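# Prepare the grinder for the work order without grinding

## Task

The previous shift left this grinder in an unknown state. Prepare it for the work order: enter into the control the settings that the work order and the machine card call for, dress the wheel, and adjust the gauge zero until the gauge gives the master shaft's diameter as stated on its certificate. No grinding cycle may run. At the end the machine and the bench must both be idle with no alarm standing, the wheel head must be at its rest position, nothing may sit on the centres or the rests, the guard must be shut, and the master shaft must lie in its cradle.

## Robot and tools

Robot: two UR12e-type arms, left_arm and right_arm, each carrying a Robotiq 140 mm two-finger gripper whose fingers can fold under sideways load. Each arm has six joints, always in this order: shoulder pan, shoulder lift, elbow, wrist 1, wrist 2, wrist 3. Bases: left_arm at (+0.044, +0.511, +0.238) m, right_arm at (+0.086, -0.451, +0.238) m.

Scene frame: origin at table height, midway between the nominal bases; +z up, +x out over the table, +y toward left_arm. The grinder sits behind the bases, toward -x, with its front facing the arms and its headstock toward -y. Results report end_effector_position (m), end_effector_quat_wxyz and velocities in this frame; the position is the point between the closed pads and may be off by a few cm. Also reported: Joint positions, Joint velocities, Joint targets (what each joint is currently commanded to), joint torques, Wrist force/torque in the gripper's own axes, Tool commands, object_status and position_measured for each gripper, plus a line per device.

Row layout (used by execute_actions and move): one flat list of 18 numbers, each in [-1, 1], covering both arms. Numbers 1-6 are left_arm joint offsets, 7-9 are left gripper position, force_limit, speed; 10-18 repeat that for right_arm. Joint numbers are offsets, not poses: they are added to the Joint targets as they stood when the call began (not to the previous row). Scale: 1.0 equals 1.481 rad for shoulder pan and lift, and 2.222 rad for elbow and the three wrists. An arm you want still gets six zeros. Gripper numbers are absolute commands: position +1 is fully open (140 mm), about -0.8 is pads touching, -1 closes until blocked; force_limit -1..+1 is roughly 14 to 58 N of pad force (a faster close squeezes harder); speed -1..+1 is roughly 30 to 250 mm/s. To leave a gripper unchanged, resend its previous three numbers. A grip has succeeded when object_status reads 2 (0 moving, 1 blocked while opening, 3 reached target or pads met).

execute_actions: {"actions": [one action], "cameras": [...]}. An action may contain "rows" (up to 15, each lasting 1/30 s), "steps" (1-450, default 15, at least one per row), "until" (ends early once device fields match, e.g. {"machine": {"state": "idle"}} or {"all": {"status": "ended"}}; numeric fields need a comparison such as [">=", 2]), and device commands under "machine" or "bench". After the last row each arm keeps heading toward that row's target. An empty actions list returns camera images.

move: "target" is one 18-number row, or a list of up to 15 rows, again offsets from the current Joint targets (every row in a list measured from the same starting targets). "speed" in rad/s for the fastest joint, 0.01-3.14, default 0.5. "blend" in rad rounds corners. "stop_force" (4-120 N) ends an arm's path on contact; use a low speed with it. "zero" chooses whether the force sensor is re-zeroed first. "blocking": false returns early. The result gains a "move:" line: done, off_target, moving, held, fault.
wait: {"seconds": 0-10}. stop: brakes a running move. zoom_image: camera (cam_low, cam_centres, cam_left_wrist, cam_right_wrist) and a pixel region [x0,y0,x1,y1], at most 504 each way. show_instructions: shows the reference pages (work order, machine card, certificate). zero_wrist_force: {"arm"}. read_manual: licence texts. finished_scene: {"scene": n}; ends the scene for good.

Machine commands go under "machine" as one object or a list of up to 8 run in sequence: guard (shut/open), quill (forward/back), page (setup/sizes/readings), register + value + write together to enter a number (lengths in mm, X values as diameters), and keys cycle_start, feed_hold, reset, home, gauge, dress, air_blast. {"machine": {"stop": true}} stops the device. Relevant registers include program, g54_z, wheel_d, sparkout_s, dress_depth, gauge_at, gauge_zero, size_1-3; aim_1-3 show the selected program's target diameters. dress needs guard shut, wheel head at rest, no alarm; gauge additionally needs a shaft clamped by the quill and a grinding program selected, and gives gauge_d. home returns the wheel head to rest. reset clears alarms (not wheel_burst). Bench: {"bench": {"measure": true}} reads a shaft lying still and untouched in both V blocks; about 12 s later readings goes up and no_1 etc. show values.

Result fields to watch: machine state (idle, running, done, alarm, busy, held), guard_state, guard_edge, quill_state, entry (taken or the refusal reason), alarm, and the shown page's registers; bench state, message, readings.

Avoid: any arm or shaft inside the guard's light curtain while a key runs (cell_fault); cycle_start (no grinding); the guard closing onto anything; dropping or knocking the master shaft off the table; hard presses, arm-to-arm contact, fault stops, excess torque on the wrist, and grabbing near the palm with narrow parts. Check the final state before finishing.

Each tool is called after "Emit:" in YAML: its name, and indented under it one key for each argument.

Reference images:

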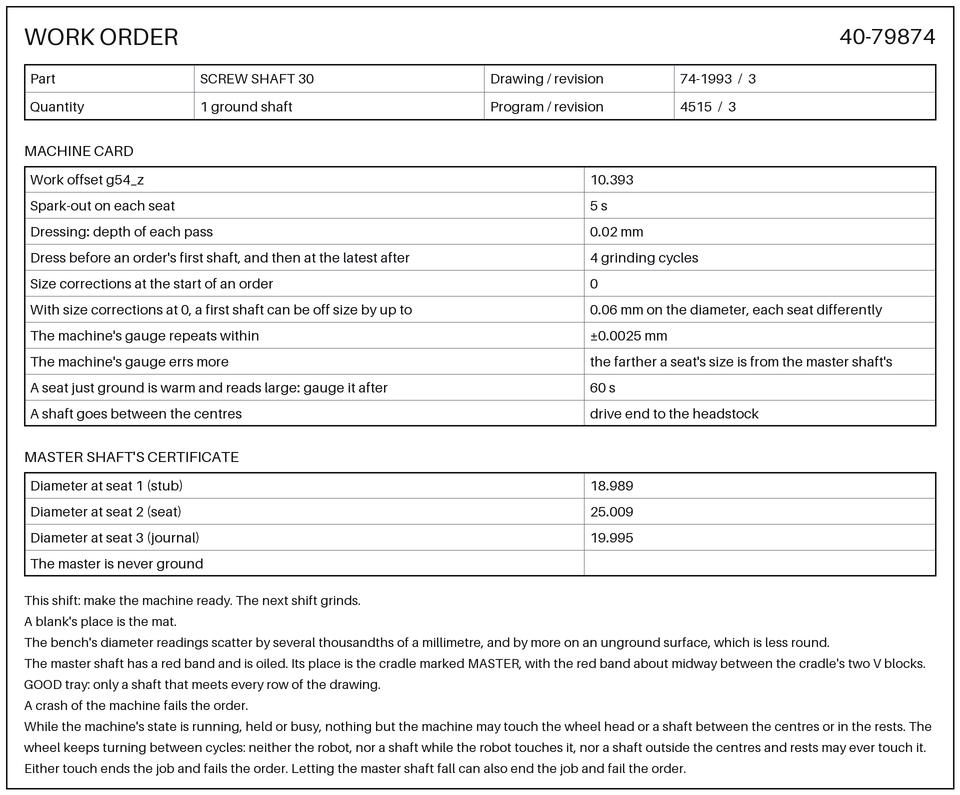

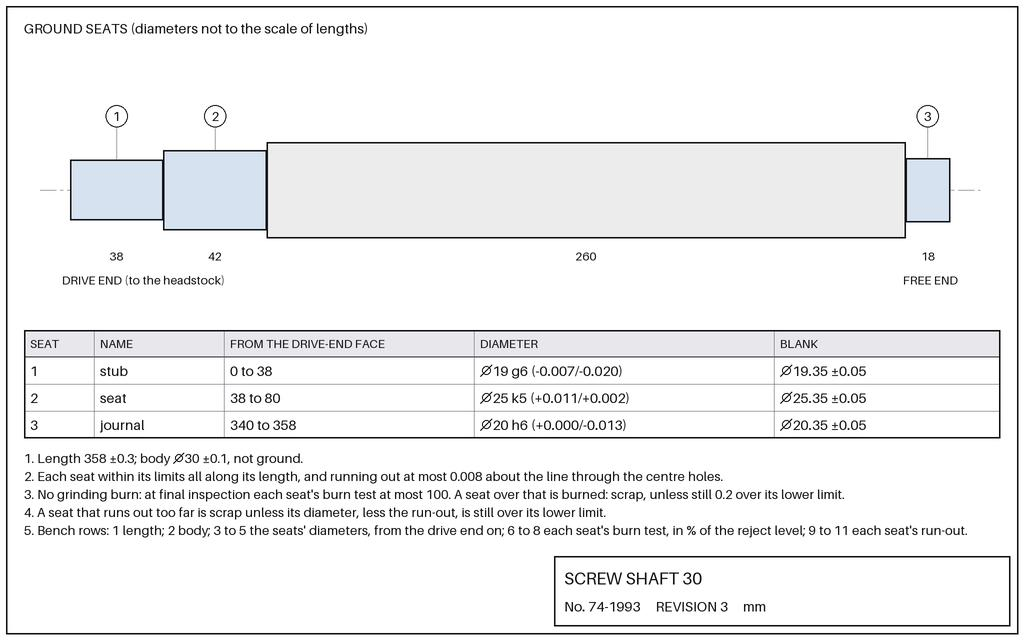

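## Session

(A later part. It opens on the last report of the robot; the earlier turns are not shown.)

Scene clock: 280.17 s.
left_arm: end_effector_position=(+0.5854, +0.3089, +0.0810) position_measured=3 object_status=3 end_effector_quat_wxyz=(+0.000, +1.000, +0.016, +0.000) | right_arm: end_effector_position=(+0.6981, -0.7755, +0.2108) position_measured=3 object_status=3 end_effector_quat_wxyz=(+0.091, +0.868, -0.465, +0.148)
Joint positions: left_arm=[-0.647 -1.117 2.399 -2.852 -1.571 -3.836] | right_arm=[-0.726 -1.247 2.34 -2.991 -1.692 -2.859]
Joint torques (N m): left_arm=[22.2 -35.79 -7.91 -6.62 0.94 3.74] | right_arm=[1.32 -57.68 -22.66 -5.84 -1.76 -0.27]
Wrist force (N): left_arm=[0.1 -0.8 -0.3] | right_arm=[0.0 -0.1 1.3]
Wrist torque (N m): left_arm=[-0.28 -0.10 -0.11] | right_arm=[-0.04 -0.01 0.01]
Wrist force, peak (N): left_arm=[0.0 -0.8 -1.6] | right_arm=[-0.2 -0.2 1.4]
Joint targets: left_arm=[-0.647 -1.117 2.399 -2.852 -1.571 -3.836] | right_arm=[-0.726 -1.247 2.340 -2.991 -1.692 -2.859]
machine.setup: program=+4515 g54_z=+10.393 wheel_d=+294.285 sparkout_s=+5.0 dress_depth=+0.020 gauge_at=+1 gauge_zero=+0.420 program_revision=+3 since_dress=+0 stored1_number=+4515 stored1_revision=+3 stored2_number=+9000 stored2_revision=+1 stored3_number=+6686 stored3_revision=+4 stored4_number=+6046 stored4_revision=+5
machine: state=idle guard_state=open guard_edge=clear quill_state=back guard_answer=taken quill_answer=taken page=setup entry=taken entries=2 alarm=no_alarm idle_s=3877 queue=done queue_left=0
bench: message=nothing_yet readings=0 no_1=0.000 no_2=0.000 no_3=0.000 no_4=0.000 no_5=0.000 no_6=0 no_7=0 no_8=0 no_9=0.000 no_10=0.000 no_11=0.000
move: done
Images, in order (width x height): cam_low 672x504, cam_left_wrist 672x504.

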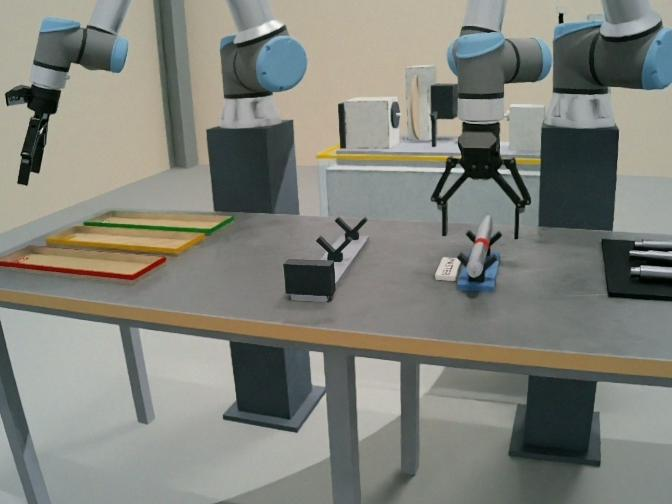

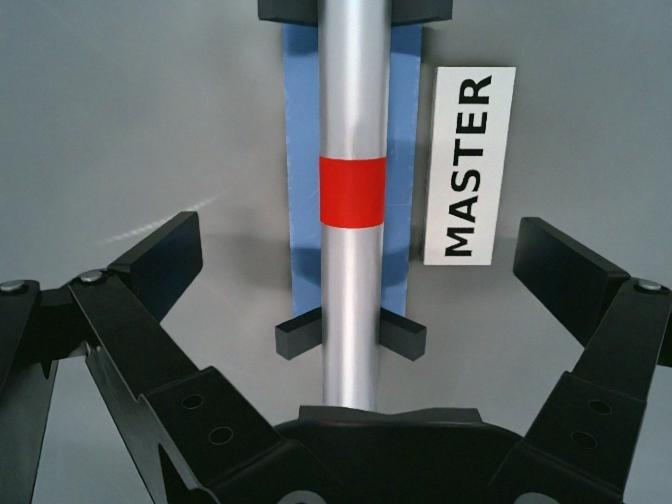

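Emit:
execute_actions:
  actions:
    - {"rows": [[0,0,0,0,0,0,-1,1,-1,0,0,0,0,0,0,1,1,1]], "steps": 180}
  cameras: ["cam_low","cam_left_wrist"]

Scene clock: 290.80 s.
left_arm: end_effector_position=(+0.5854, +0.3089, +0.0810) position_measured=189 object_status=2 end_effector_quat_wxyz=(+0.000, +1.000, +0.016, +0.000) | right_arm: end_effector_position=(+0.6981, -0.7755, +0.2108) position_measured=3 object_status=3 end_effector_quat_wxyz=(+0.091, +0.868, -0.465, +0.148)
Joint positions: left_arm=[-0.647 -1.117 2.399 -2.852 -1.571 -3.836] | right_arm=[-0.726 -1.247 2.34 -2.991 -1.692 -2.859]
Joint torques (N m): left_arm=[-39.19 -63.76 -42.46 -12.62 -13.58 -0.66] | right_arm=[1.17 -58.48 -22.11 -6.16 -1.79 -0.05]
Wrist force (N): left_arm=[-2.4 -38.8 -15.3] | right_arm=[-0.1 -0.2 1.0]
Wrist torque (N m): left_arm=[0.74 -0.15 0.32] | right_arm=[-0.05 0.02 0.01]
Wrist force, peak (N): left_arm=[-2.6 -38.7 -15.8] | right_arm=[0.1 -0.4 1.6]
Joint targets: left_arm=[-0.647 -1.117 2.399 -2.852 -1.571 -3.836] | right_arm=[-0.726 -1.247 2.340 -2.991 -1.692 -2.859]
machine.setup: program=+4515 g54_z=+10.393 wheel_d=+294.285 sparkout_s=+5.0 dress_depth=+0.020 gauge_at=+1 gauge_zero=+0.420 program_revision=+3 since_dress=+0 stored1_number=+4515 stored1_revision=+3 stored2_number=+9000 stored2_revision=+1 stored3_number=+6686 stored3_revision=+4 stored4_number=+6046 stored4_revision=+5
machine: state=idle guard_state=open guard_edge=clear quill_state=back guard_answer=taken quill_answer=taken page=setup entry=taken entries=2 alarm=no_alarm idle_s=3888 queue=done queue_left=0
bench: message=nothing_yet readings=0 no_1=0.000 no_2=0.000 no_3=0.000 no_4=0.000 no_5=0.000 no_6=0 no_7=0 no_8=0 no_9=0.000 no_10=0.000 no_11=0.000
Images, in order (width x height): cam_low 672x504, cam_left_wrist 672x504.

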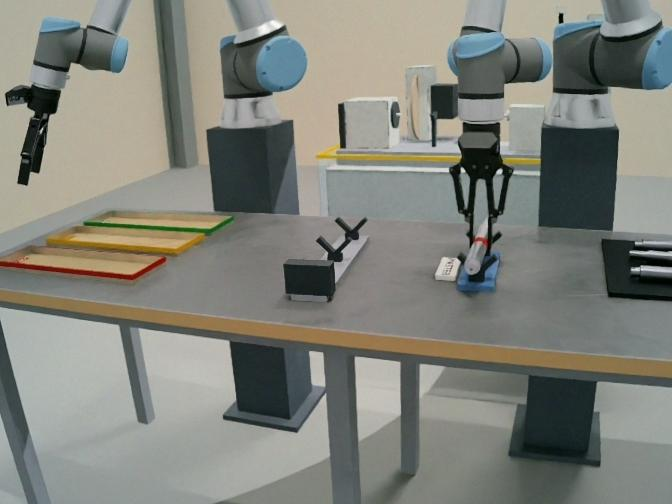

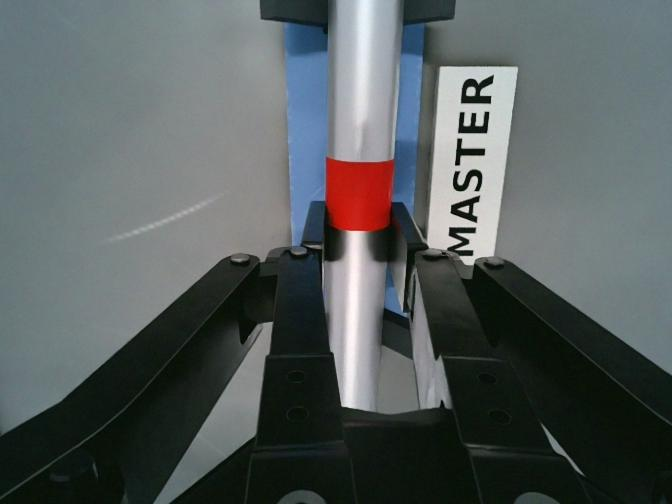

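Emit:
move:
  target: [0,-0.0461,-0.0013,0.0316,0,0,-1,1,-1,0,0,0,0,0,0,1,1,1]
  speed: 0.1
  cameras: ["cam_low","cam_left_wrist"]

Scene clock: 302.13 s.
left_arm: end_effector_position=(+0.5859, +0.3085, +0.1110) position_measured=189 object_status=2 end_effector_quat_wxyz=(+0.000, +1.000, +0.016, +0.000) | right_arm: end_effector_position=(+0.6981, -0.7755, +0.2108) position_measured=3 object_status=3 end_effector_quat_wxyz=(+0.091, +0.868, -0.465, +0.148)
Joint positions: left_arm=[-0.647 -1.185 2.396 -2.782 -1.571 -3.836] | right_arm=[-0.726 -1.247 2.34 -2.991 -1.692 -2.859]
Joint torques (N m): left_arm=[22.04 -75.07 -32.55 -4.51 3.28 -3.08] | right_arm=[0.97 -57.37 -21.9 -6.17 -1.8 0]
Wrist force (N): left_arm=[3.9 1.5 18.3] | right_arm=[0.0 -0.4 1.0]
Wrist torque (N m): left_arm=[0.18 -0.93 -0.15] | right_arm=[-0.10 -0.01 0.01]
Wrist force, peak (N): left_arm=[-2.6 -39.0 -15.5] | right_arm=[-0.3 0.1 1.5]
Joint targets: left_arm=[-0.647 -1.185 2.396 -2.782 -1.571 -3.836] | right_arm=[-0.726 -1.247 2.340 -2.991 -1.692 -2.859]
machine.setup: program=+4515 g54_z=+10.393 wheel_d=+294.285 sparkout_s=+5.0 dress_depth=+0.020 gauge_at=+1 gauge_zero=+0.420 program_revision=+3 since_dress=+0 stored1_number=+4515 stored1_revision=+3 stored2_number=+9000 stored2_revision=+1 stored3_number=+6686 stored3_revision=+4 stored4_number=+6046 stored4_revision=+5
machine: state=idle guard_state=open guard_edge=clear quill_state=back guard_answer=taken quill_answer=taken page=setup entry=taken entries=2 alarm=no_alarm idle_s=3899 queue=done queue_left=0
bench: message=nothing_yet readings=0 no_1=0.000 no_2=0.000 no_3=0.000 no_4=0.000 no_5=0.000 no_6=0 no_7=0 no_8=0 no_9=0.000 no_10=0.000 no_11=0.000
move: done
Images, in order (width x height): cam_low 672x504, cam_left_wrist 672x504.

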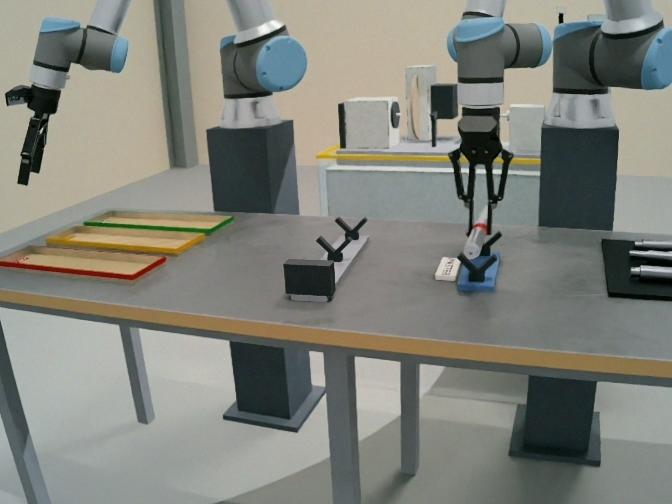

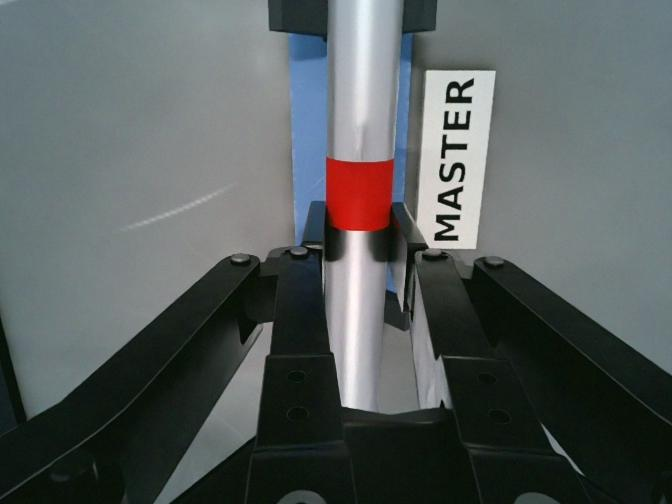

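Emit:
move:
  target:
    - [-0.002,-0.1884,-0.027,0.1530,0,0,-1,1,-1,0,0,0,0,0,0,1,1,1]
    - [-0.8460,-0.5165,-0.1782,0.5230,0,0.5563,-1,1,-1,0,0,0,0,0,0,1,1,1]
  speed: 0.5
  blend: 0.1
  cameras: ["cam_low","cam_left_wrist"]

Scene clock: 319.63 s.
left_arm: end_effector_position=(+0.0509, +0.0159, +0.6188) position_measured=189 object_status=2 end_effector_quat_wxyz=(+0.000, -0.335, +0.942, +0.000) | right_arm: end_effector_position=(+0.6981, -0.7755, +0.2108) position_measured=3 object_status=3 end_effector_quat_wxyz=(+0.091, +0.868, -0.465, +0.148)
Joint positions: left_arm=[-1.899 -1.95 2 -1.62 -1.571 -2.6] | right_arm=[-0.726 -1.247 2.34 -2.991 -1.692 -2.859]
Joint torques (N m): left_arm=[-17.26 -40.09 -66.15 -5.25 -0.16 4.65] | right_arm=[0.93 -59.24 -22.2 -6.08 -1.86 0]
Wrist force (N): left_arm=[4.4 1.3 18.2] | right_arm=[-0.2 -0.1 1.1]
Wrist torque (N m): left_arm=[0.14 -1.03 -0.13] | right_arm=[-0.02 0.03 0.00]
Wrist force, peak (N): left_arm=[3.4 0.7 21.8] | right_arm=[-0.1 -0.3 1.6]
Joint targets: left_arm=[-1.900 -1.950 2.000 -1.620 -1.571 -2.600] | right_arm=[-0.726 -1.247 2.340 -2.991 -1.692 -2.859]
machine.setup: program=+4515 g54_z=+10.393 wheel_d=+294.285 sparkout_s=+5.0 dress_depth=+0.020 gauge_at=+1 gauge_zero=+0.420 program_revision=+3 since_dress=+0 stored1_number=+4515 stored1_revision=+3 stored2_number=+9000 stored2_revision=+1 stored3_number=+6686 stored3_revision=+4 stored4_number=+6046 stored4_revision=+5
machine: state=idle guard_state=open guard_edge=clear quill_state=back guard_answer=taken quill_answer=taken page=setup entry=taken entries=2 alarm=no_alarm idle_s=3916 queue=done queue_left=0
bench: message=nothing_yet readings=0 no_1=0.000 no_2=0.000 no_3=0.000 no_4=0.000 no_5=0.000 no_6=0 no_7=0 no_8=0 no_9=0.000 no_10=0.000 no_11=0.000
move: done
Images, in order (width x height): cam_low 672x504, cam_left_wrist 672x504.

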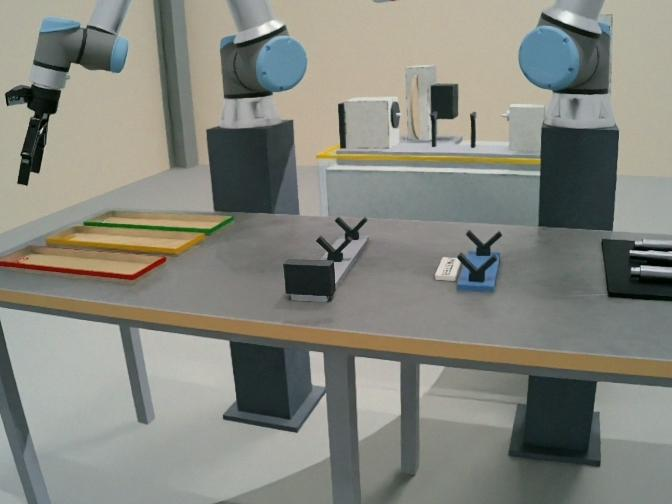

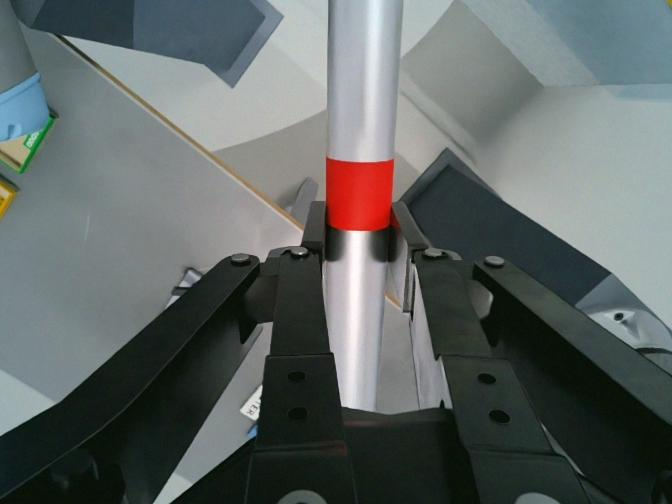

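Emit:
move:
  target: [-0.5677,0.4951,-0.1012,-0.2292,0,0.6422,-1,1,-1,0,0,0,0,0,0,1,1,1]
  speed: 0.5
  cameras: ["cam_low","cam_centres","cam_left_wrist"]

Scene clock: 336.23 s.
left_arm: end_effector_position=(-0.6481, +0.0434, +0.3504) position_measured=189 object_status=2 end_effector_quat_wxyz=(+0.000, +0.712, +0.702, +0.000) | right_arm: end_effector_position=(+0.6981, -0.7755, +0.2108) position_measured=3 object_status=3 end_effector_quat_wxyz=(+0.091, +0.868, -0.465, +0.148)
Joint positions: left_arm=[-2.74 -1.217 1.775 -2.129 -1.571 -1.174] | right_arm=[-0.726 -1.247 2.34 -2.991 -1.692 -2.859]
Joint torques (N m): left_arm=[-13.34 -61.58 -58.99 -8.17 -2.54 3.79] | right_arm=[-0.74 -59.62 -21.6 -6.07 -1.69 -0.1]
Wrist force (N): left_arm=[4.2 1.3 17.9] | right_arm=[-0.1 -0.6 1.2]
Wrist torque (N m): left_arm=[0.21 -1.02 -0.10] | right_arm=[-0.14 0.01 0.01]
Wrist force, peak (N): left_arm=[7.0 -2.4 20.6] | right_arm=[-0.1 -0.8 1.4]
Joint targets: left_arm=[-2.741 -1.217 1.775 -2.129 -1.571 -1.173] | right_arm=[-0.726 -1.247 2.340 -2.991 -1.692 -2.859]
machine.setup: program=+4515 g54_z=+10.393 wheel_d=+294.285 sparkout_s=+5.0 dress_depth=+0.020 gauge_at=+1 gauge_zero=+0.420 program_revision=+3 since_dress=+0 stored1_number=+4515 stored1_revision=+3 stored2_number=+9000 stored2_revision=+1 stored3_number=+6686 stored3_revision=+4 stored4_number=+6046 stored4_revision=+5
machine: state=idle guard_state=open guard_edge=clear quill_state=back guard_answer=taken quill_answer=taken page=setup entry=taken entries=2 alarm=no_alarm idle_s=3933 queue=done queue_left=0
bench: message=nothing_yet readings=0 no_1=0.000 no_2=0.000 no_3=0.000 no_4=0.000 no_5=0.000 no_6=0 no_7=0 no_8=0 no_9=0.000 no_10=0.000 no_11=0.000
move: done
Images, in order (width x height): cam_low 672x504, cam_centres 672x504, cam_left_wrist 672x504.

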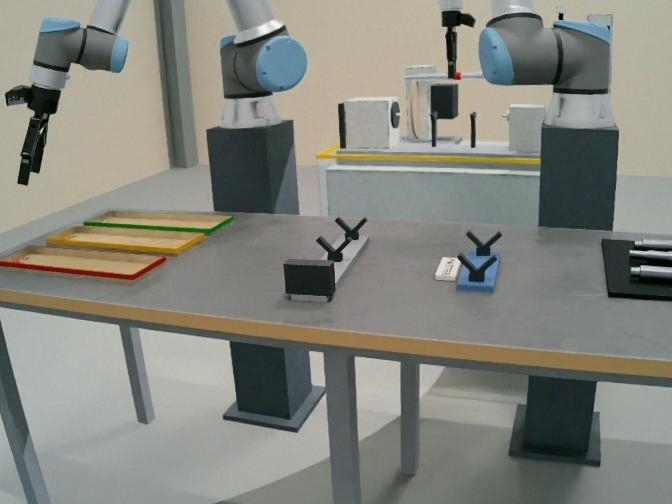

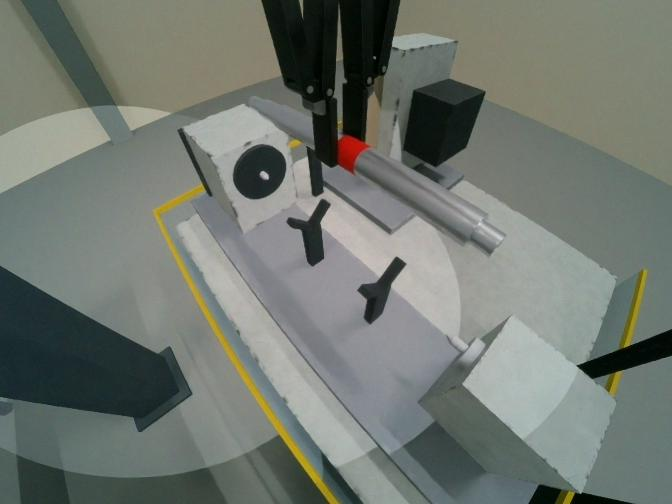

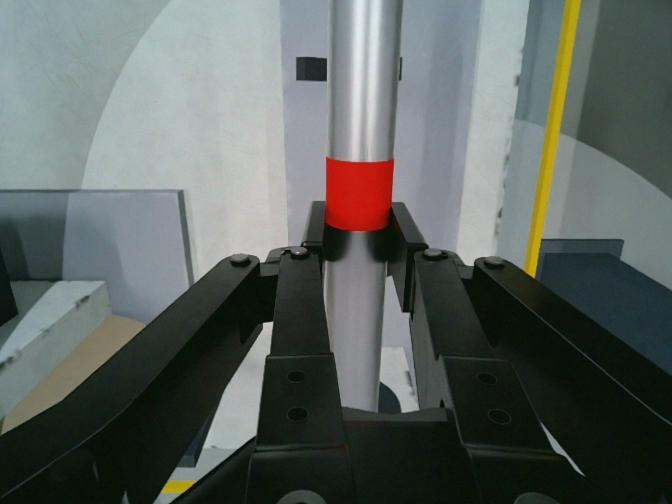

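Emit:
zoom_image:
  camera: "cam_centres"
  region: [230, 80, 530, 340]

Scaled by 1.680 from the camera's 672x504 image, which has a finer 960x720 frame.

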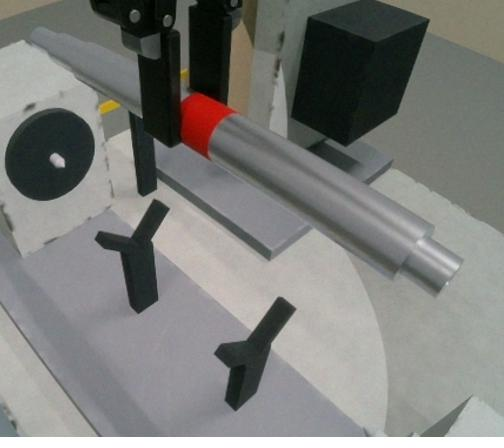

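Emit:
zoom_image:
  camera: "cam_left_wrist"
  region: [250, 0, 450, 150]

Scaled by 2.520 from the camera's 672x504 image, which has a finer 960x720 frame.

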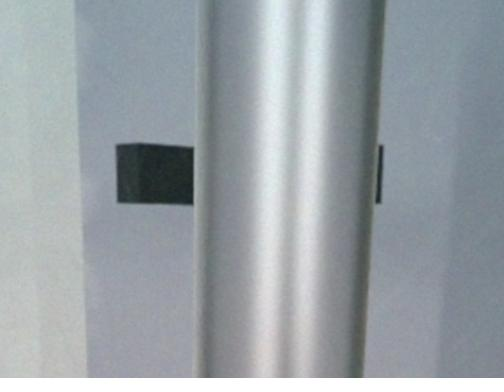

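Emit:
move:
  target: [-0.0013,0.0490,0.0188,-0.0514,0,0.0015,-1,1,-1,0,0,0,0,0,0,1,1,1]
  speed: 0.15
  stop_force: 12
  cameras: ["cam_low","cam_centres","cam_left_wrist"]

Emit:
zoom_image:
  camera: "cam_centres"
  region: [180, 80, 540, 380]

Emit:
zoom_image:
  camera: "cam_low"
  region: [310, 40, 560, 180]

Scene clock: 376.17 s.
left_arm: end_effector_position=(-0.6523, +0.0436, +0.2800) position_measured=189 object_status=2 end_effector_quat_wxyz=(+0.000, +0.714, +0.700, +0.000) | right_arm: end_effector_position=(+0.6981, -0.7755, +0.2108) position_measured=3 object_status=3 end_effector_quat_wxyz=(+0.091, +0.868, -0.465, +0.148)
Joint positions: left_arm=[-2.743 -1.144 1.817 -2.243 -1.571 -1.17] | right_arm=[-0.726 -1.247 2.34 -2.991 -1.692 -2.859]
Joint torques (N m): left_arm=[-17.99 -68.61 -37.19 -8.42 -1.54 3.57] | right_arm=[0.39 -58.95 -21.1 -6.11 -1.56 0]
Wrist force (N): left_arm=[3.5 1.6 17.8] | right_arm=[-0.2 -0.4 1.2]
Wrist torque (N m): left_arm=[0.31 -0.78 0.00] | right_arm=[-0.11 0.05 0.00]
Wrist force, peak (N): left_arm=[4.1 1.5 19.9] | right_arm=[-0.1 -0.3 1.8]
Joint targets: left_arm=[-2.743 -1.144 1.817 -2.243 -1.571 -1.170] | right_arm=[-0.726 -1.247 2.340 -2.991 -1.692 -2.859]
machine.setup: program=+4515 g54_z=+10.393 wheel_d=+294.285 sparkout_s=+5.0 dress_depth=+0.020 gauge_at=+1 gauge_zero=+0.420 program_revision=+3 since_dress=+0 stored1_number=+4515 stored1_revision=+3 stored2_number=+9000 stored2_revision=+1 stored3_number=+6686 stored3_revision=+4 stored4_number=+6046 stored4_revision=+5
machine: state=idle guard_state=open guard_edge=clear quill_state=back guard_answer=taken quill_answer=taken page=setup entry=taken entries=2 alarm=no_alarm idle_s=3972 queue=done queue_left=0
bench: message=nothing_yet readings=0 no_1=0.000 no_2=0.000 no_3=0.000 no_4=0.000 no_5=0.000 no_6=0 no_7=0 no_8=0 no_9=0.000 no_10=0.000 no_11=0.000
move: done
Images, in order (width x height): cam_low 672x504, cam_centres 672x504, cam_left_wrist 672x504.

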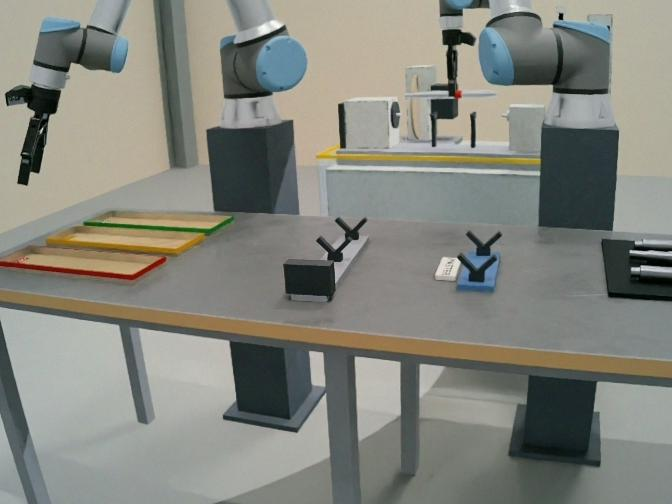

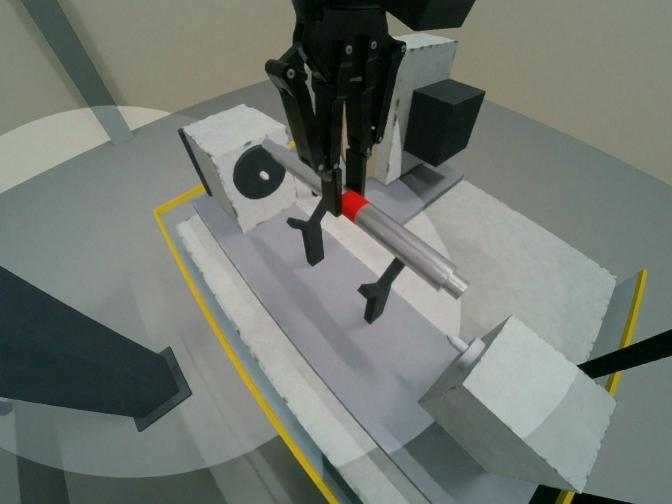

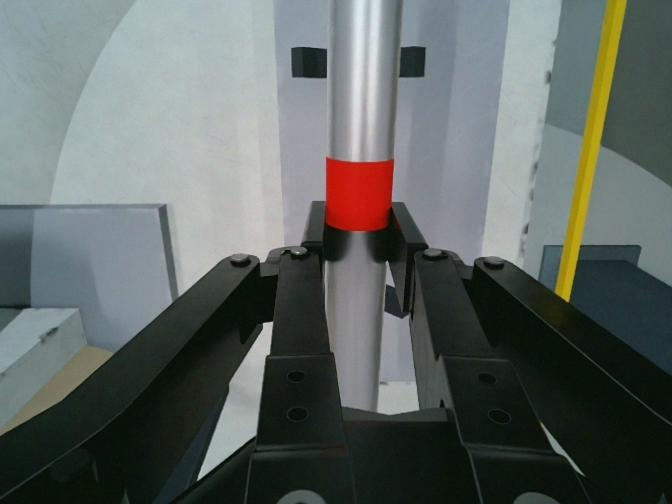

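Scaled by 1.400 from the camera's 672x504 image, which has a finer 960x720 frame.

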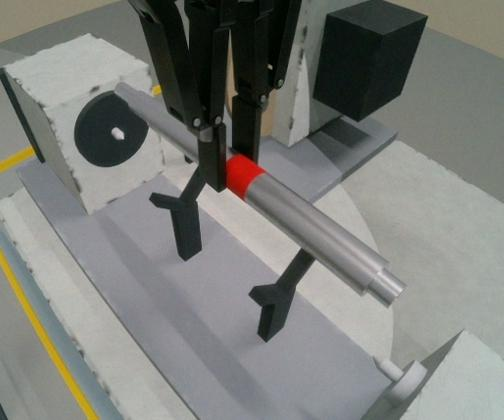

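Scaled by 2.016 from the camera's 672x504 image, which has a finer 960x720 frame.

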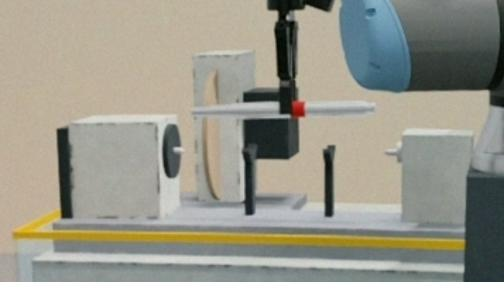

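Emit:
move:
  target: [0.0024,0.0502,0.0130,-0.0468,0,0.0040,-1,1,-1,0,0,0,0,0,0,1,1,1]
  speed: 0.1
  stop_force: 10
  cameras: ["cam_low","cam_centres","cam_left_wrist"]

Emit:
zoom_image:
  camera: "cam_centres"
  region: [180, 80, 540, 380]

Emit:
zoom_image:
  camera: "cam_low"
  region: [310, 40, 560, 180]

Scene clock: 390.53 s.
left_arm: end_effector_position=(-0.6524, +0.0404, +0.2155) position_measured=189 object_status=2 end_effector_quat_wxyz=(+0.000, +0.716, +0.698, +0.000) | right_arm: end_effector_position=(+0.6981, -0.7755, +0.2108) position_measured=3 object_status=3 end_effector_quat_wxyz=(+0.091, +0.868, -0.465, +0.148)
Joint positions: left_arm=[-2.739 -1.07 1.846 -2.347 -1.571 -1.161] | right_arm=[-0.726 -1.247 2.34 -2.991 -1.692 -2.859]
Joint torques (N m): left_arm=[21.24 -71.4 -33.74 -8.43 -1.37 3.61] | right_arm=[0.31 -58.71 -21.59 -6.33 -1.61 -0.06]
Wrist force (N): left_arm=[4.0 1.4 18.2] | right_arm=[0.1 -0.2 1.5]
Wrist torque (N m): left_arm=[0.29 -0.91 -0.10] | right_arm=[-0.07 -0.03 0.01]
Wrist force, peak (N): left_arm=[4.1 1.5 19.5] | right_arm=[0.1 -0.5 1.7]
Joint targets: left_arm=[-2.739 -1.070 1.846 -2.347 -1.571 -1.161] | right_arm=[-0.726 -1.247 2.340 -2.991 -1.692 -2.859]
machine.setup: program=+4515 g54_z=+10.393 wheel_d=+294.285 sparkout_s=+5.0 dress_depth=+0.020 gauge_at=+1 gauge_zero=+0.420 program_revision=+3 since_dress=+0 stored1_number=+4515 stored1_revision=+3 stored2_number=+9000 stored2_revision=+1 stored3_number=+6686 stored3_revision=+4 stored4_number=+6046 stored4_revision=+5
machine: state=idle guard_state=open guard_edge=clear quill_state=back guard_answer=taken quill_answer=taken page=setup entry=taken entries=2 alarm=no_alarm idle_s=3987 queue=done queue_left=0
bench: message=nothing_yet readings=0 no_1=0.000 no_2=0.000 no_3=0.000 no_4=0.000 no_5=0.000 no_6=0 no_7=0 no_8=0 no_9=0.000 no_10=0.000 no_11=0.000
move: done
Images, in order (width x height): cam_low 672x504, cam_centres 672x504, cam_left_wrist 672x504.

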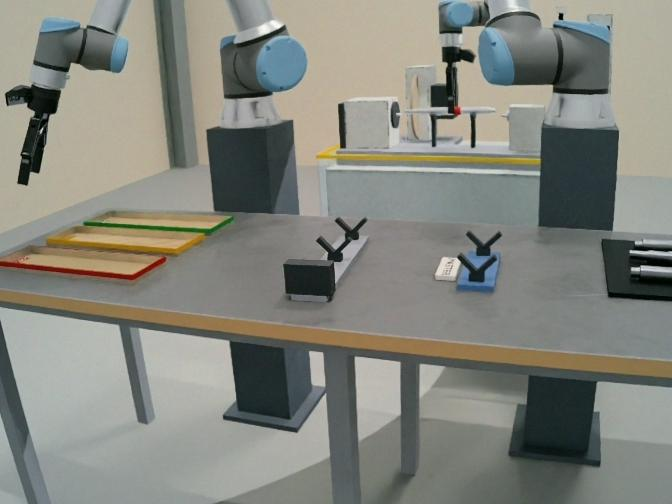

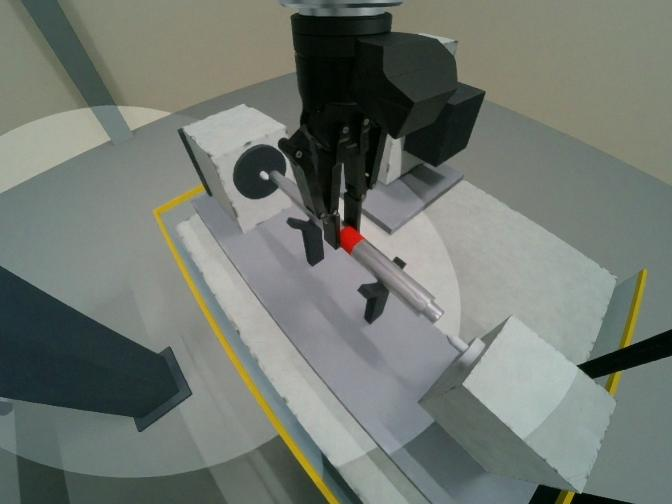

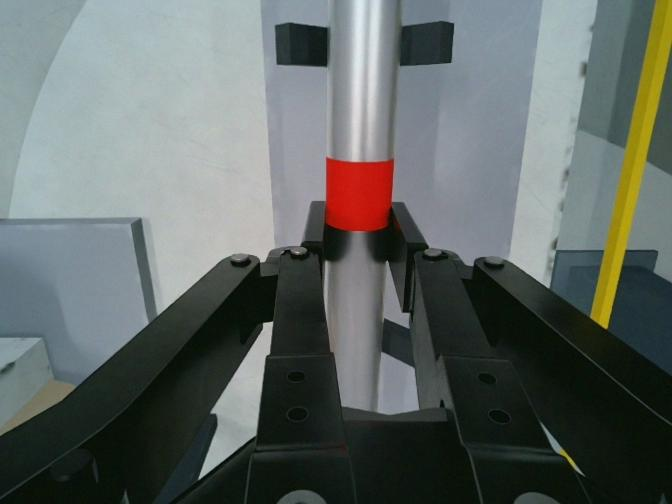

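Scaled by 1.400 from the camera's 672x504 image, which has a finer 960x720 frame.

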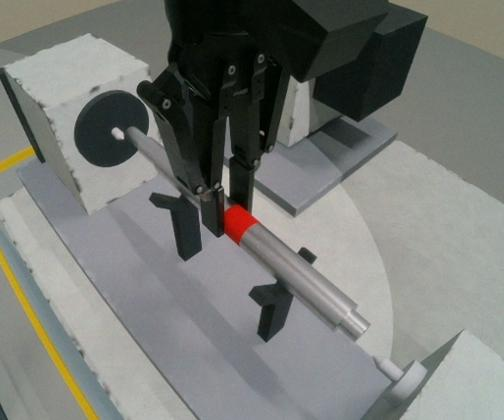

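Scaled by 2.016 from the camera's 672x504 image, which has a finer 960x720 frame.

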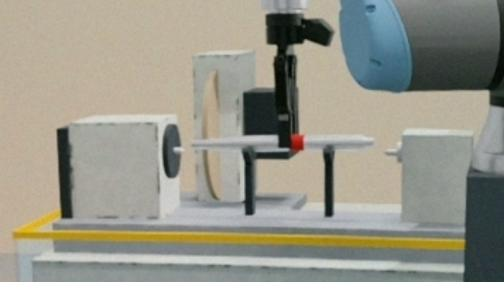

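Emit:
move:
  target: [0,0.0246,0.0049,-0.0213,0,0,-1,1,-1,0,0,0,0,0,0,1,1,1]
  speed: 0.04
  stop_force: 8
  cameras: ["cam_low","cam_centres","cam_left_wrist"]

Emit:
zoom_image:
  camera: "cam_low"
  region: [310, 40, 560, 180]

Scene clock: 398.77 s.
left_arm: end_effector_position=(-0.6525, +0.0403, +0.2031) position_measured=189 object_status=2 end_effector_quat_wxyz=(+0.000, +0.716, +0.699, +0.000) | right_arm: end_effector_position=(+0.6981, -0.7755, +0.2108) position_measured=3 object_status=3 end_effector_quat_wxyz=(+0.091, +0.868, -0.465, +0.148)
Joint positions: left_arm=[-2.739 -1.055 1.85 -2.367 -1.571 -1.161] | right_arm=[-0.726 -1.247 2.34 -2.991 -1.692 -2.859]
Joint torques (N m): left_arm=[-18.59 -105.66 -50.95 -4.93 -4.23 3.57] | right_arm=[0.01 -58.42 -21.48 -5.96 -1.7 0.13]
Wrist force (N): left_arm=[3.4 -0.5 17.8] | right_arm=[0.2 -0.1 1.5]
Wrist torque (N m): left_arm=[-0.26 -0.83 -0.12] | right_arm=[-0.04 -0.05 0.01]
Wrist force, peak (N): left_arm=[5.9 30.1 -16.5] | right_arm=[0.0 -0.6 1.8]
Joint targets: left_arm=[-2.739 -1.055 1.850 -2.367 -1.571 -1.161] | right_arm=[-0.726 -1.247 2.340 -2.991 -1.692 -2.859]
machine.setup: program=+4515 g54_z=+10.393 wheel_d=+294.285 sparkout_s=+5.0 dress_depth=+0.020 gauge_at=+1 gauge_zero=+0.420 program_revision=+3 since_dress=+0 stored1_number=+4515 stored1_revision=+3 stored2_number=+9000 stored2_revision=+1 stored3_number=+6686 stored3_revision=+4 stored4_number=+6046 stored4_revision=+5
machine: state=idle guard_state=open guard_edge=clear quill_state=back guard_answer=taken quill_answer=taken page=setup entry=taken entries=2 alarm=no_alarm idle_s=3995 queue=done queue_left=0
bench: message=nothing_yet readings=0 no_1=0.000 no_2=0.000 no_3=0.000 no_4=0.000 no_5=0.000 no_6=0 no_7=0 no_8=0 no_9=0.000 no_10=0.000 no_11=0.000
move: contact (left_arm); left_arm: the wrist 1 is farthest, 0.027 rad from its target
Images, in order (width x height): cam_low 672x504, cam_centres 672x504, cam_left_wrist 672x504.

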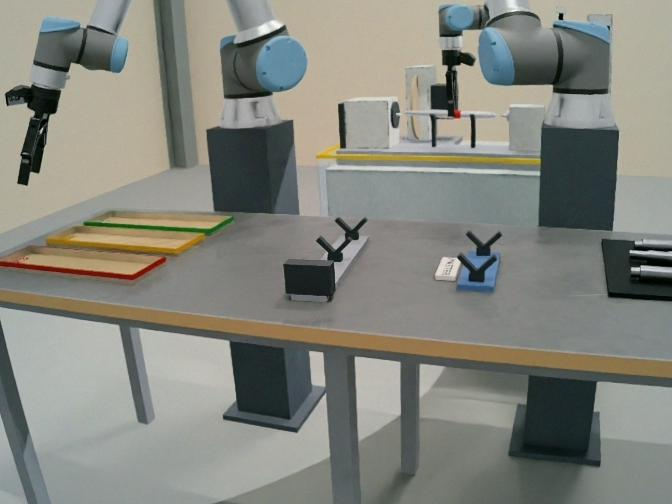

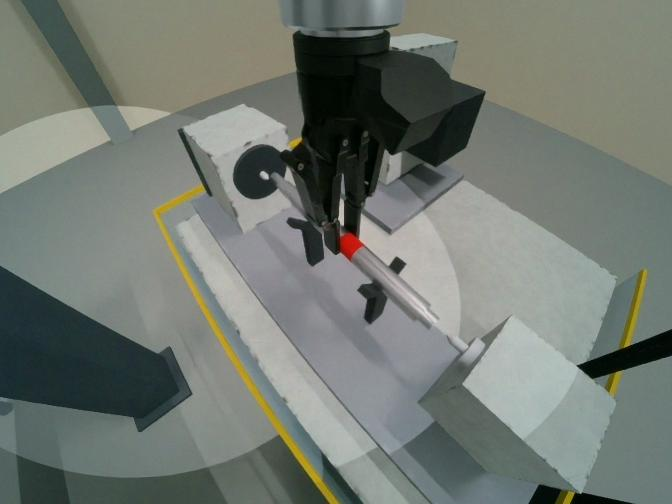

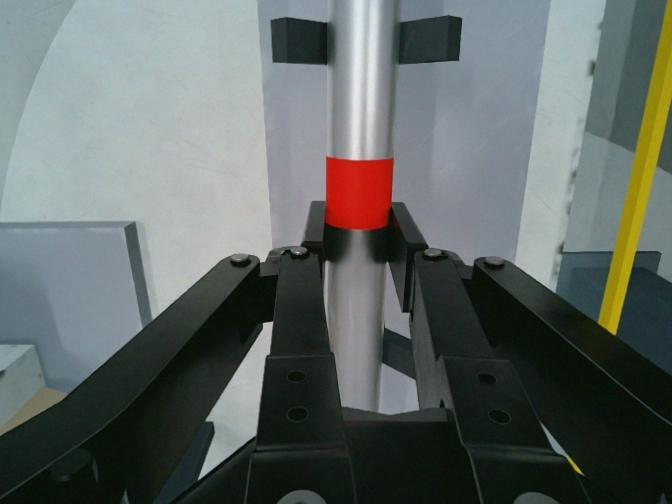

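Scaled by 2.016 from the camera's 672x504 image, which has a finer 960x720 frame.

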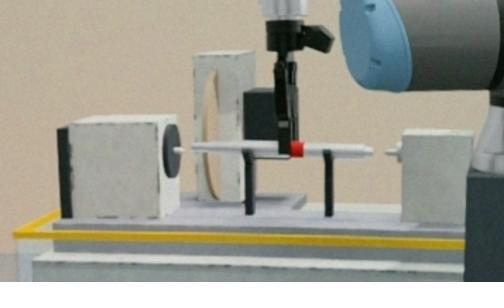

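Emit:
move:
  target: [0.0006,0.0046,0.0039,-0.0064,0,0.0005,-1,1,-1,0,0,0,0,0,0,1,1,1]
  speed: 0.02
  stop_force: 8
  cameras: ["cam_left_wrist"]

Scene clock: 408.07 s.
left_arm: end_effector_position=(-0.6524, +0.0404, +0.2025) position_measured=189 object_status=2 end_effector_quat_wxyz=(+0.000, +0.716, +0.698, +0.000) | right_arm: end_effector_position=(+0.6981, -0.7755, +0.2108) position_measured=3 object_status=3 end_effector_quat_wxyz=(+0.091, +0.868, -0.465, +0.148)
Joint positions: left_arm=[-2.739 -1.054 1.851 -2.368 -1.571 -1.161] | right_arm=[-0.726 -1.247 2.34 -2.991 -1.692 -2.859]
Joint torques (N m): left_arm=[-3.49 -100.13 -54.29 -9.3 -4.53 -2.93] | right_arm=[1.12 -58.5 -21.88 -6.1 -1.6 -0.05]
Wrist force (N): left_arm=[4.1 11.9 8.6] | right_arm=[-0.1 -0.3 1.1]
Wrist torque (N m): left_arm=[-0.59 -0.92 -0.26] | right_arm=[-0.08 0.00 0.01]
Wrist force, peak (N): left_arm=[3.1 18.2 -3.4] | right_arm=[-0.1 -0.5 1.7]
Joint targets: left_arm=[-2.739 -1.054 1.851 -2.368 -1.571 -1.161] | right_arm=[-0.726 -1.247 2.340 -2.991 -1.692 -2.859]
machine.setup: program=+4515 g54_z=+10.393 wheel_d=+294.285 sparkout_s=+5.0 dress_depth=+0.020 gauge_at=+1 gauge_zero=+0.420 program_revision=+3 since_dress=+0 stored1_number=+4515 stored1_revision=+3 stored2_number=+9000 stored2_revision=+1 stored3_number=+6686 stored3_revision=+4 stored4_number=+6046 stored4_revision=+5
machine: state=idle guard_state=open guard_edge=clear quill_state=back guard_answer=taken quill_answer=taken page=setup entry=taken entries=2 alarm=no_alarm idle_s=4004 queue=done queue_left=0
bench: message=nothing_yet readings=0 no_1=0.000 no_2=0.000 no_3=0.000 no_4=0.000 no_5=0.000 no_6=0 no_7=0 no_8=0 no_9=0.000 no_10=0.000 no_11=0.000
move: contact (left_arm); left_arm: the wrist 1 is farthest, 0.013 rad from its target
Images, in order (width x height): cam_left_wrist 672x504.

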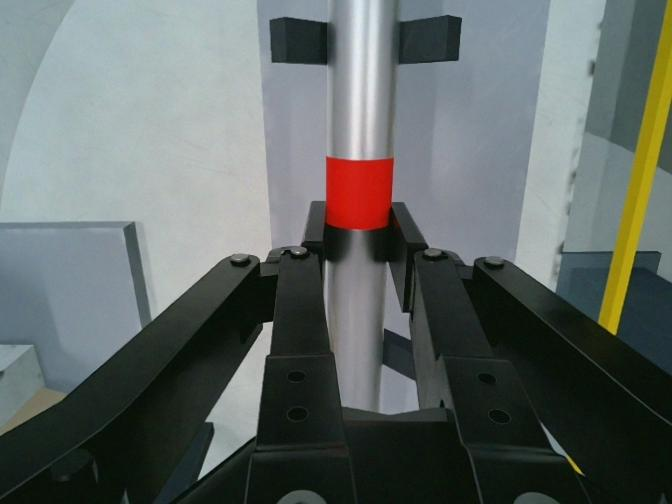

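Emit:
move:
  target: [0.00093,-0.00204,0.00239,-0.00103,0,0.00062,-1,1,-1,0,0,0,0,0,0,1,1,1]
  speed: 0.02
  cameras: ["cam_left_wrist"]

Scene clock: 418.20 s.
left_arm: end_effector_position=(-0.6495, +0.0404, +0.2025) position_measured=189 object_status=2 end_effector_quat_wxyz=(+0.000, +0.716, +0.698, -0.001) | right_arm: end_effector_position=(+0.6981, -0.7755, +0.2108) position_measured=3 object_status=3 end_effector_quat_wxyz=(+0.091, +0.868, -0.465, +0.148)
Joint positions: left_arm=[-2.738 -1.057 1.856 -2.371 -1.571 -1.16] | right_arm=[-0.726 -1.247 2.34 -2.991 -1.692 -2.859]
Joint torques (N m): left_arm=[21.59 -107 -31.21 -7.82 -3.21 3.94] | right_arm=[0.94 -59.28 -20.95 -5.95 -1.62 -0.14]
Wrist force (N): left_arm=[4.4 -4.5 16.5] | right_arm=[0.1 -0.1 1.6]
Wrist torque (N m): left_arm=[-0.55 -0.83 -0.29] | right_arm=[-0.02 -0.03 0.01]
Wrist force, peak (N): left_arm=[4.7 -2.4 18.1] | right_arm=[0.0 -0.5 1.8]
Joint targets: left_arm=[-2.738 -1.057 1.856 -2.371 -1.571 -1.159] | right_arm=[-0.726 -1.247 2.340 -2.991 -1.692 -2.859]
machine.setup: program=+4515 g54_z=+10.393 wheel_d=+294.285 sparkout_s=+5.0 dress_depth=+0.020 gauge_at=+1 gauge_zero=+0.420 program_revision=+3 since_dress=+0 stored1_number=+4515 stored1_revision=+3 stored2_number=+9000 stored2_revision=+1 stored3_number=+6686 stored3_revision=+4 stored4_number=+6046 stored4_revision=+5
machine: state=idle guard_state=open guard_edge=clear quill_state=back guard_answer=taken quill_answer=taken page=setup entry=taken entries=2 alarm=no_alarm idle_s=4014 queue=done queue_left=0
bench: message=nothing_yet readings=0 no_1=0.000 no_2=0.000 no_3=0.000 no_4=0.000 no_5=0.000 no_6=0 no_7=0 no_8=0 no_9=0.000 no_10=0.000 no_11=0.000
move: done
Images, in order (width x height): cam_left_wrist 672x504.

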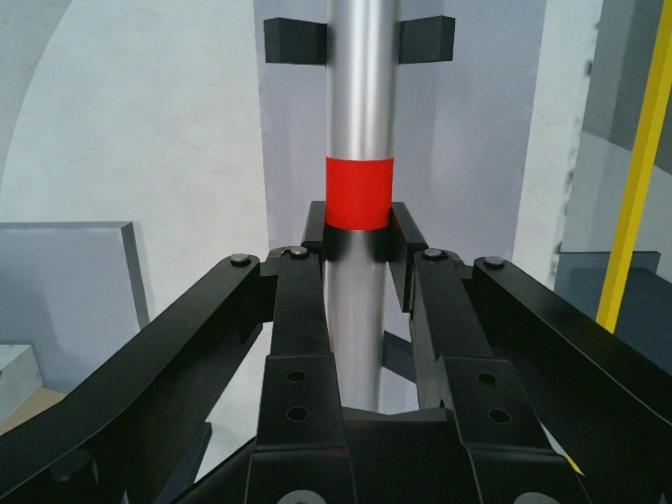

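Emit:
move:
  target: [-0.0003,0.0056,0.0002,-0.0039,0,-0.0002,-1,1,-1,0,0,0,0,0,0,1,1,1]
  speed: 0.01
  stop_force: 12
  cameras: ["cam_left_wrist"]

Scene clock: 428.83 s.
left_arm: end_effector_position=(-0.6496, +0.0403, +0.2011) position_measured=189 object_status=2 end_effector_quat_wxyz=(+0.000, +0.716, +0.698, -0.001) | right_arm: end_effector_position=(+0.6981, -0.7755, +0.2108) position_measured=3 object_status=3 end_effector_quat_wxyz=(+0.091, +0.868, -0.465, +0.148)
Joint positions: left_arm=[-2.738 -1.055 1.857 -2.373 -1.571 -1.159] | right_arm=[-0.726 -1.247 2.34 -2.991 -1.692 -2.859]
Joint torques (N m): left_arm=[3.86 -99.23 -31.82 -5.03 1.84 -0.96] | right_arm=[1.2 -58.61 -21.51 -5.93 -1.79 0.1]
Wrist force (N): left_arm=[4.6 -2.5 9.8] | right_arm=[0.3 -0.3 1.4]
Wrist torque (N m): left_arm=[-0.59 -1.05 -1.05] | right_arm=[-0.07 -0.08 0.00]
Wrist force, peak (N): left_arm=[4.8 -5.1 16.6] | right_arm=[-0.1 -0.2 1.8]
Joint targets: left_arm=[-2.738 -1.055 1.857 -2.373 -1.571 -1.159] | right_arm=[-0.726 -1.247 2.340 -2.991 -1.692 -2.859]
machine.setup: program=+4515 g54_z=+10.393 wheel_d=+294.285 sparkout_s=+5.0 dress_depth=+0.020 gauge_at=+1 gauge_zero=+0.420 program_revision=+3 since_dress=+0 stored1_number=+4515 stored1_revision=+3 stored2_number=+9000 stored2_revision=+1 stored3_number=+6686 stored3_revision=+4 stored4_number=+6046 stored4_revision=+5
machine: state=idle guard_state=open guard_edge=clear quill_state=back guard_answer=taken quill_answer=taken page=setup entry=taken entries=2 alarm=no_alarm idle_s=4025 queue=done queue_left=0
bench: message=nothing_yet readings=0 no_1=0.000 no_2=0.000 no_3=0.000 no_4=0.000 no_5=0.000 no_6=0 no_7=0 no_8=0 no_9=0.000 no_10=0.000 no_11=0.000
move: contact (left_arm)
Images, in order (width x height): cam_left_wrist 672x504.

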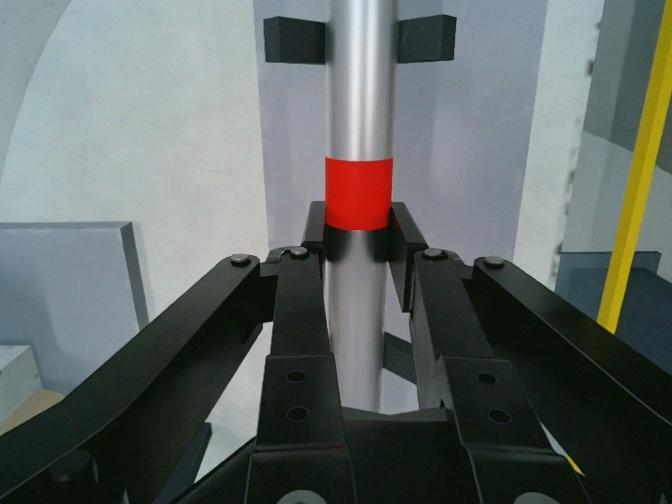

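Emit:
move:
  target: [0,0.0025,0.0005,-0.0021,0,-0.0036,-1,1,-1,0,0,0,0,0,0,1,1,1]
  speed: 0.01
  stop_force: 12
  cameras: ["cam_left_wrist"]

Scene clock: 437.23 s.
left_arm: end_effector_position=(-0.6497, +0.0402, +0.2002) position_measured=189 object_status=2 end_effector_quat_wxyz=(+0.000, +0.715, +0.699, -0.001) | right_arm: end_effector_position=(+0.6981, -0.7755, +0.2108) position_measured=3 object_status=3 end_effector_quat_wxyz=(+0.091, +0.868, -0.465, +0.148)
Joint positions: left_arm=[-2.738 -1.054 1.857 -2.375 -1.571 -1.162] | right_arm=[-0.726 -1.247 2.34 -2.991 -1.692 -2.859]
Joint torques (N m): left_arm=[3.28 -92.28 -41.74 -2.52 1.66 4.88] | right_arm=[0.86 -58.73 -21.78 -6.15 -1.71 -0.2]
Wrist force (N): left_arm=[4.1 -3.8 2.7] | right_arm=[-0.1 -0.3 1.5]
Wrist torque (N m): left_arm=[-0.59 -1.09 -1.44] | right_arm=[-0.07 0.02 0.01]
Wrist force, peak (N): left_arm=[4.9 -2.6 10.4] | right_arm=[0.1 -0.5 1.9]
Joint targets: left_arm=[-2.738 -1.054 1.857 -2.375 -1.571 -1.162] | right_arm=[-0.726 -1.247 2.340 -2.991 -1.692 -2.859]
machine.setup: program=+4515 g54_z=+10.393 wheel_d=+294.285 sparkout_s=+5.0 dress_depth=+0.020 gauge_at=+1 gauge_zero=+0.420 program_revision=+3 since_dress=+0 stored1_number=+4515 stored1_revision=+3 stored2_number=+9000 stored2_revision=+1 stored3_number=+6686 stored3_revision=+4 stored4_number=+6046 stored4_revision=+5
machine: state=idle guard_state=open guard_edge=clear quill_state=back guard_answer=taken quill_answer=taken page=setup entry=taken entries=2 alarm=no_alarm idle_s=4033 queue=done queue_left=0
bench: message=nothing_yet readings=0 no_1=0.000 no_2=0.000 no_3=0.000 no_4=0.000 no_5=0.000 no_6=0 no_7=0 no_8=0 no_9=0.000 no_10=0.000 no_11=0.000
move: contact (left_arm)
Images, in order (width x height): cam_left_wrist 672x504.

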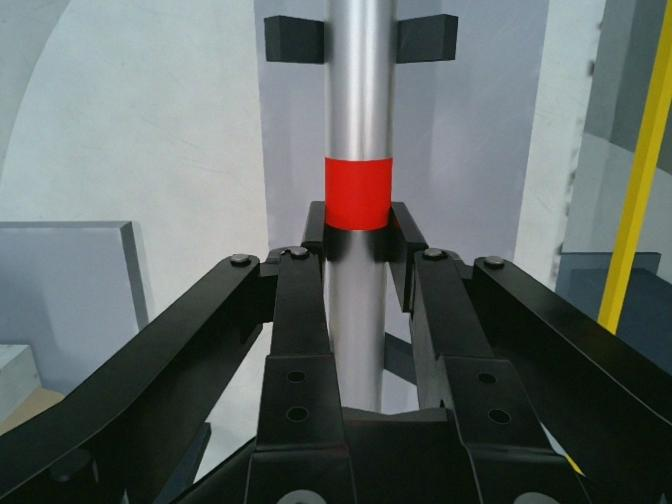

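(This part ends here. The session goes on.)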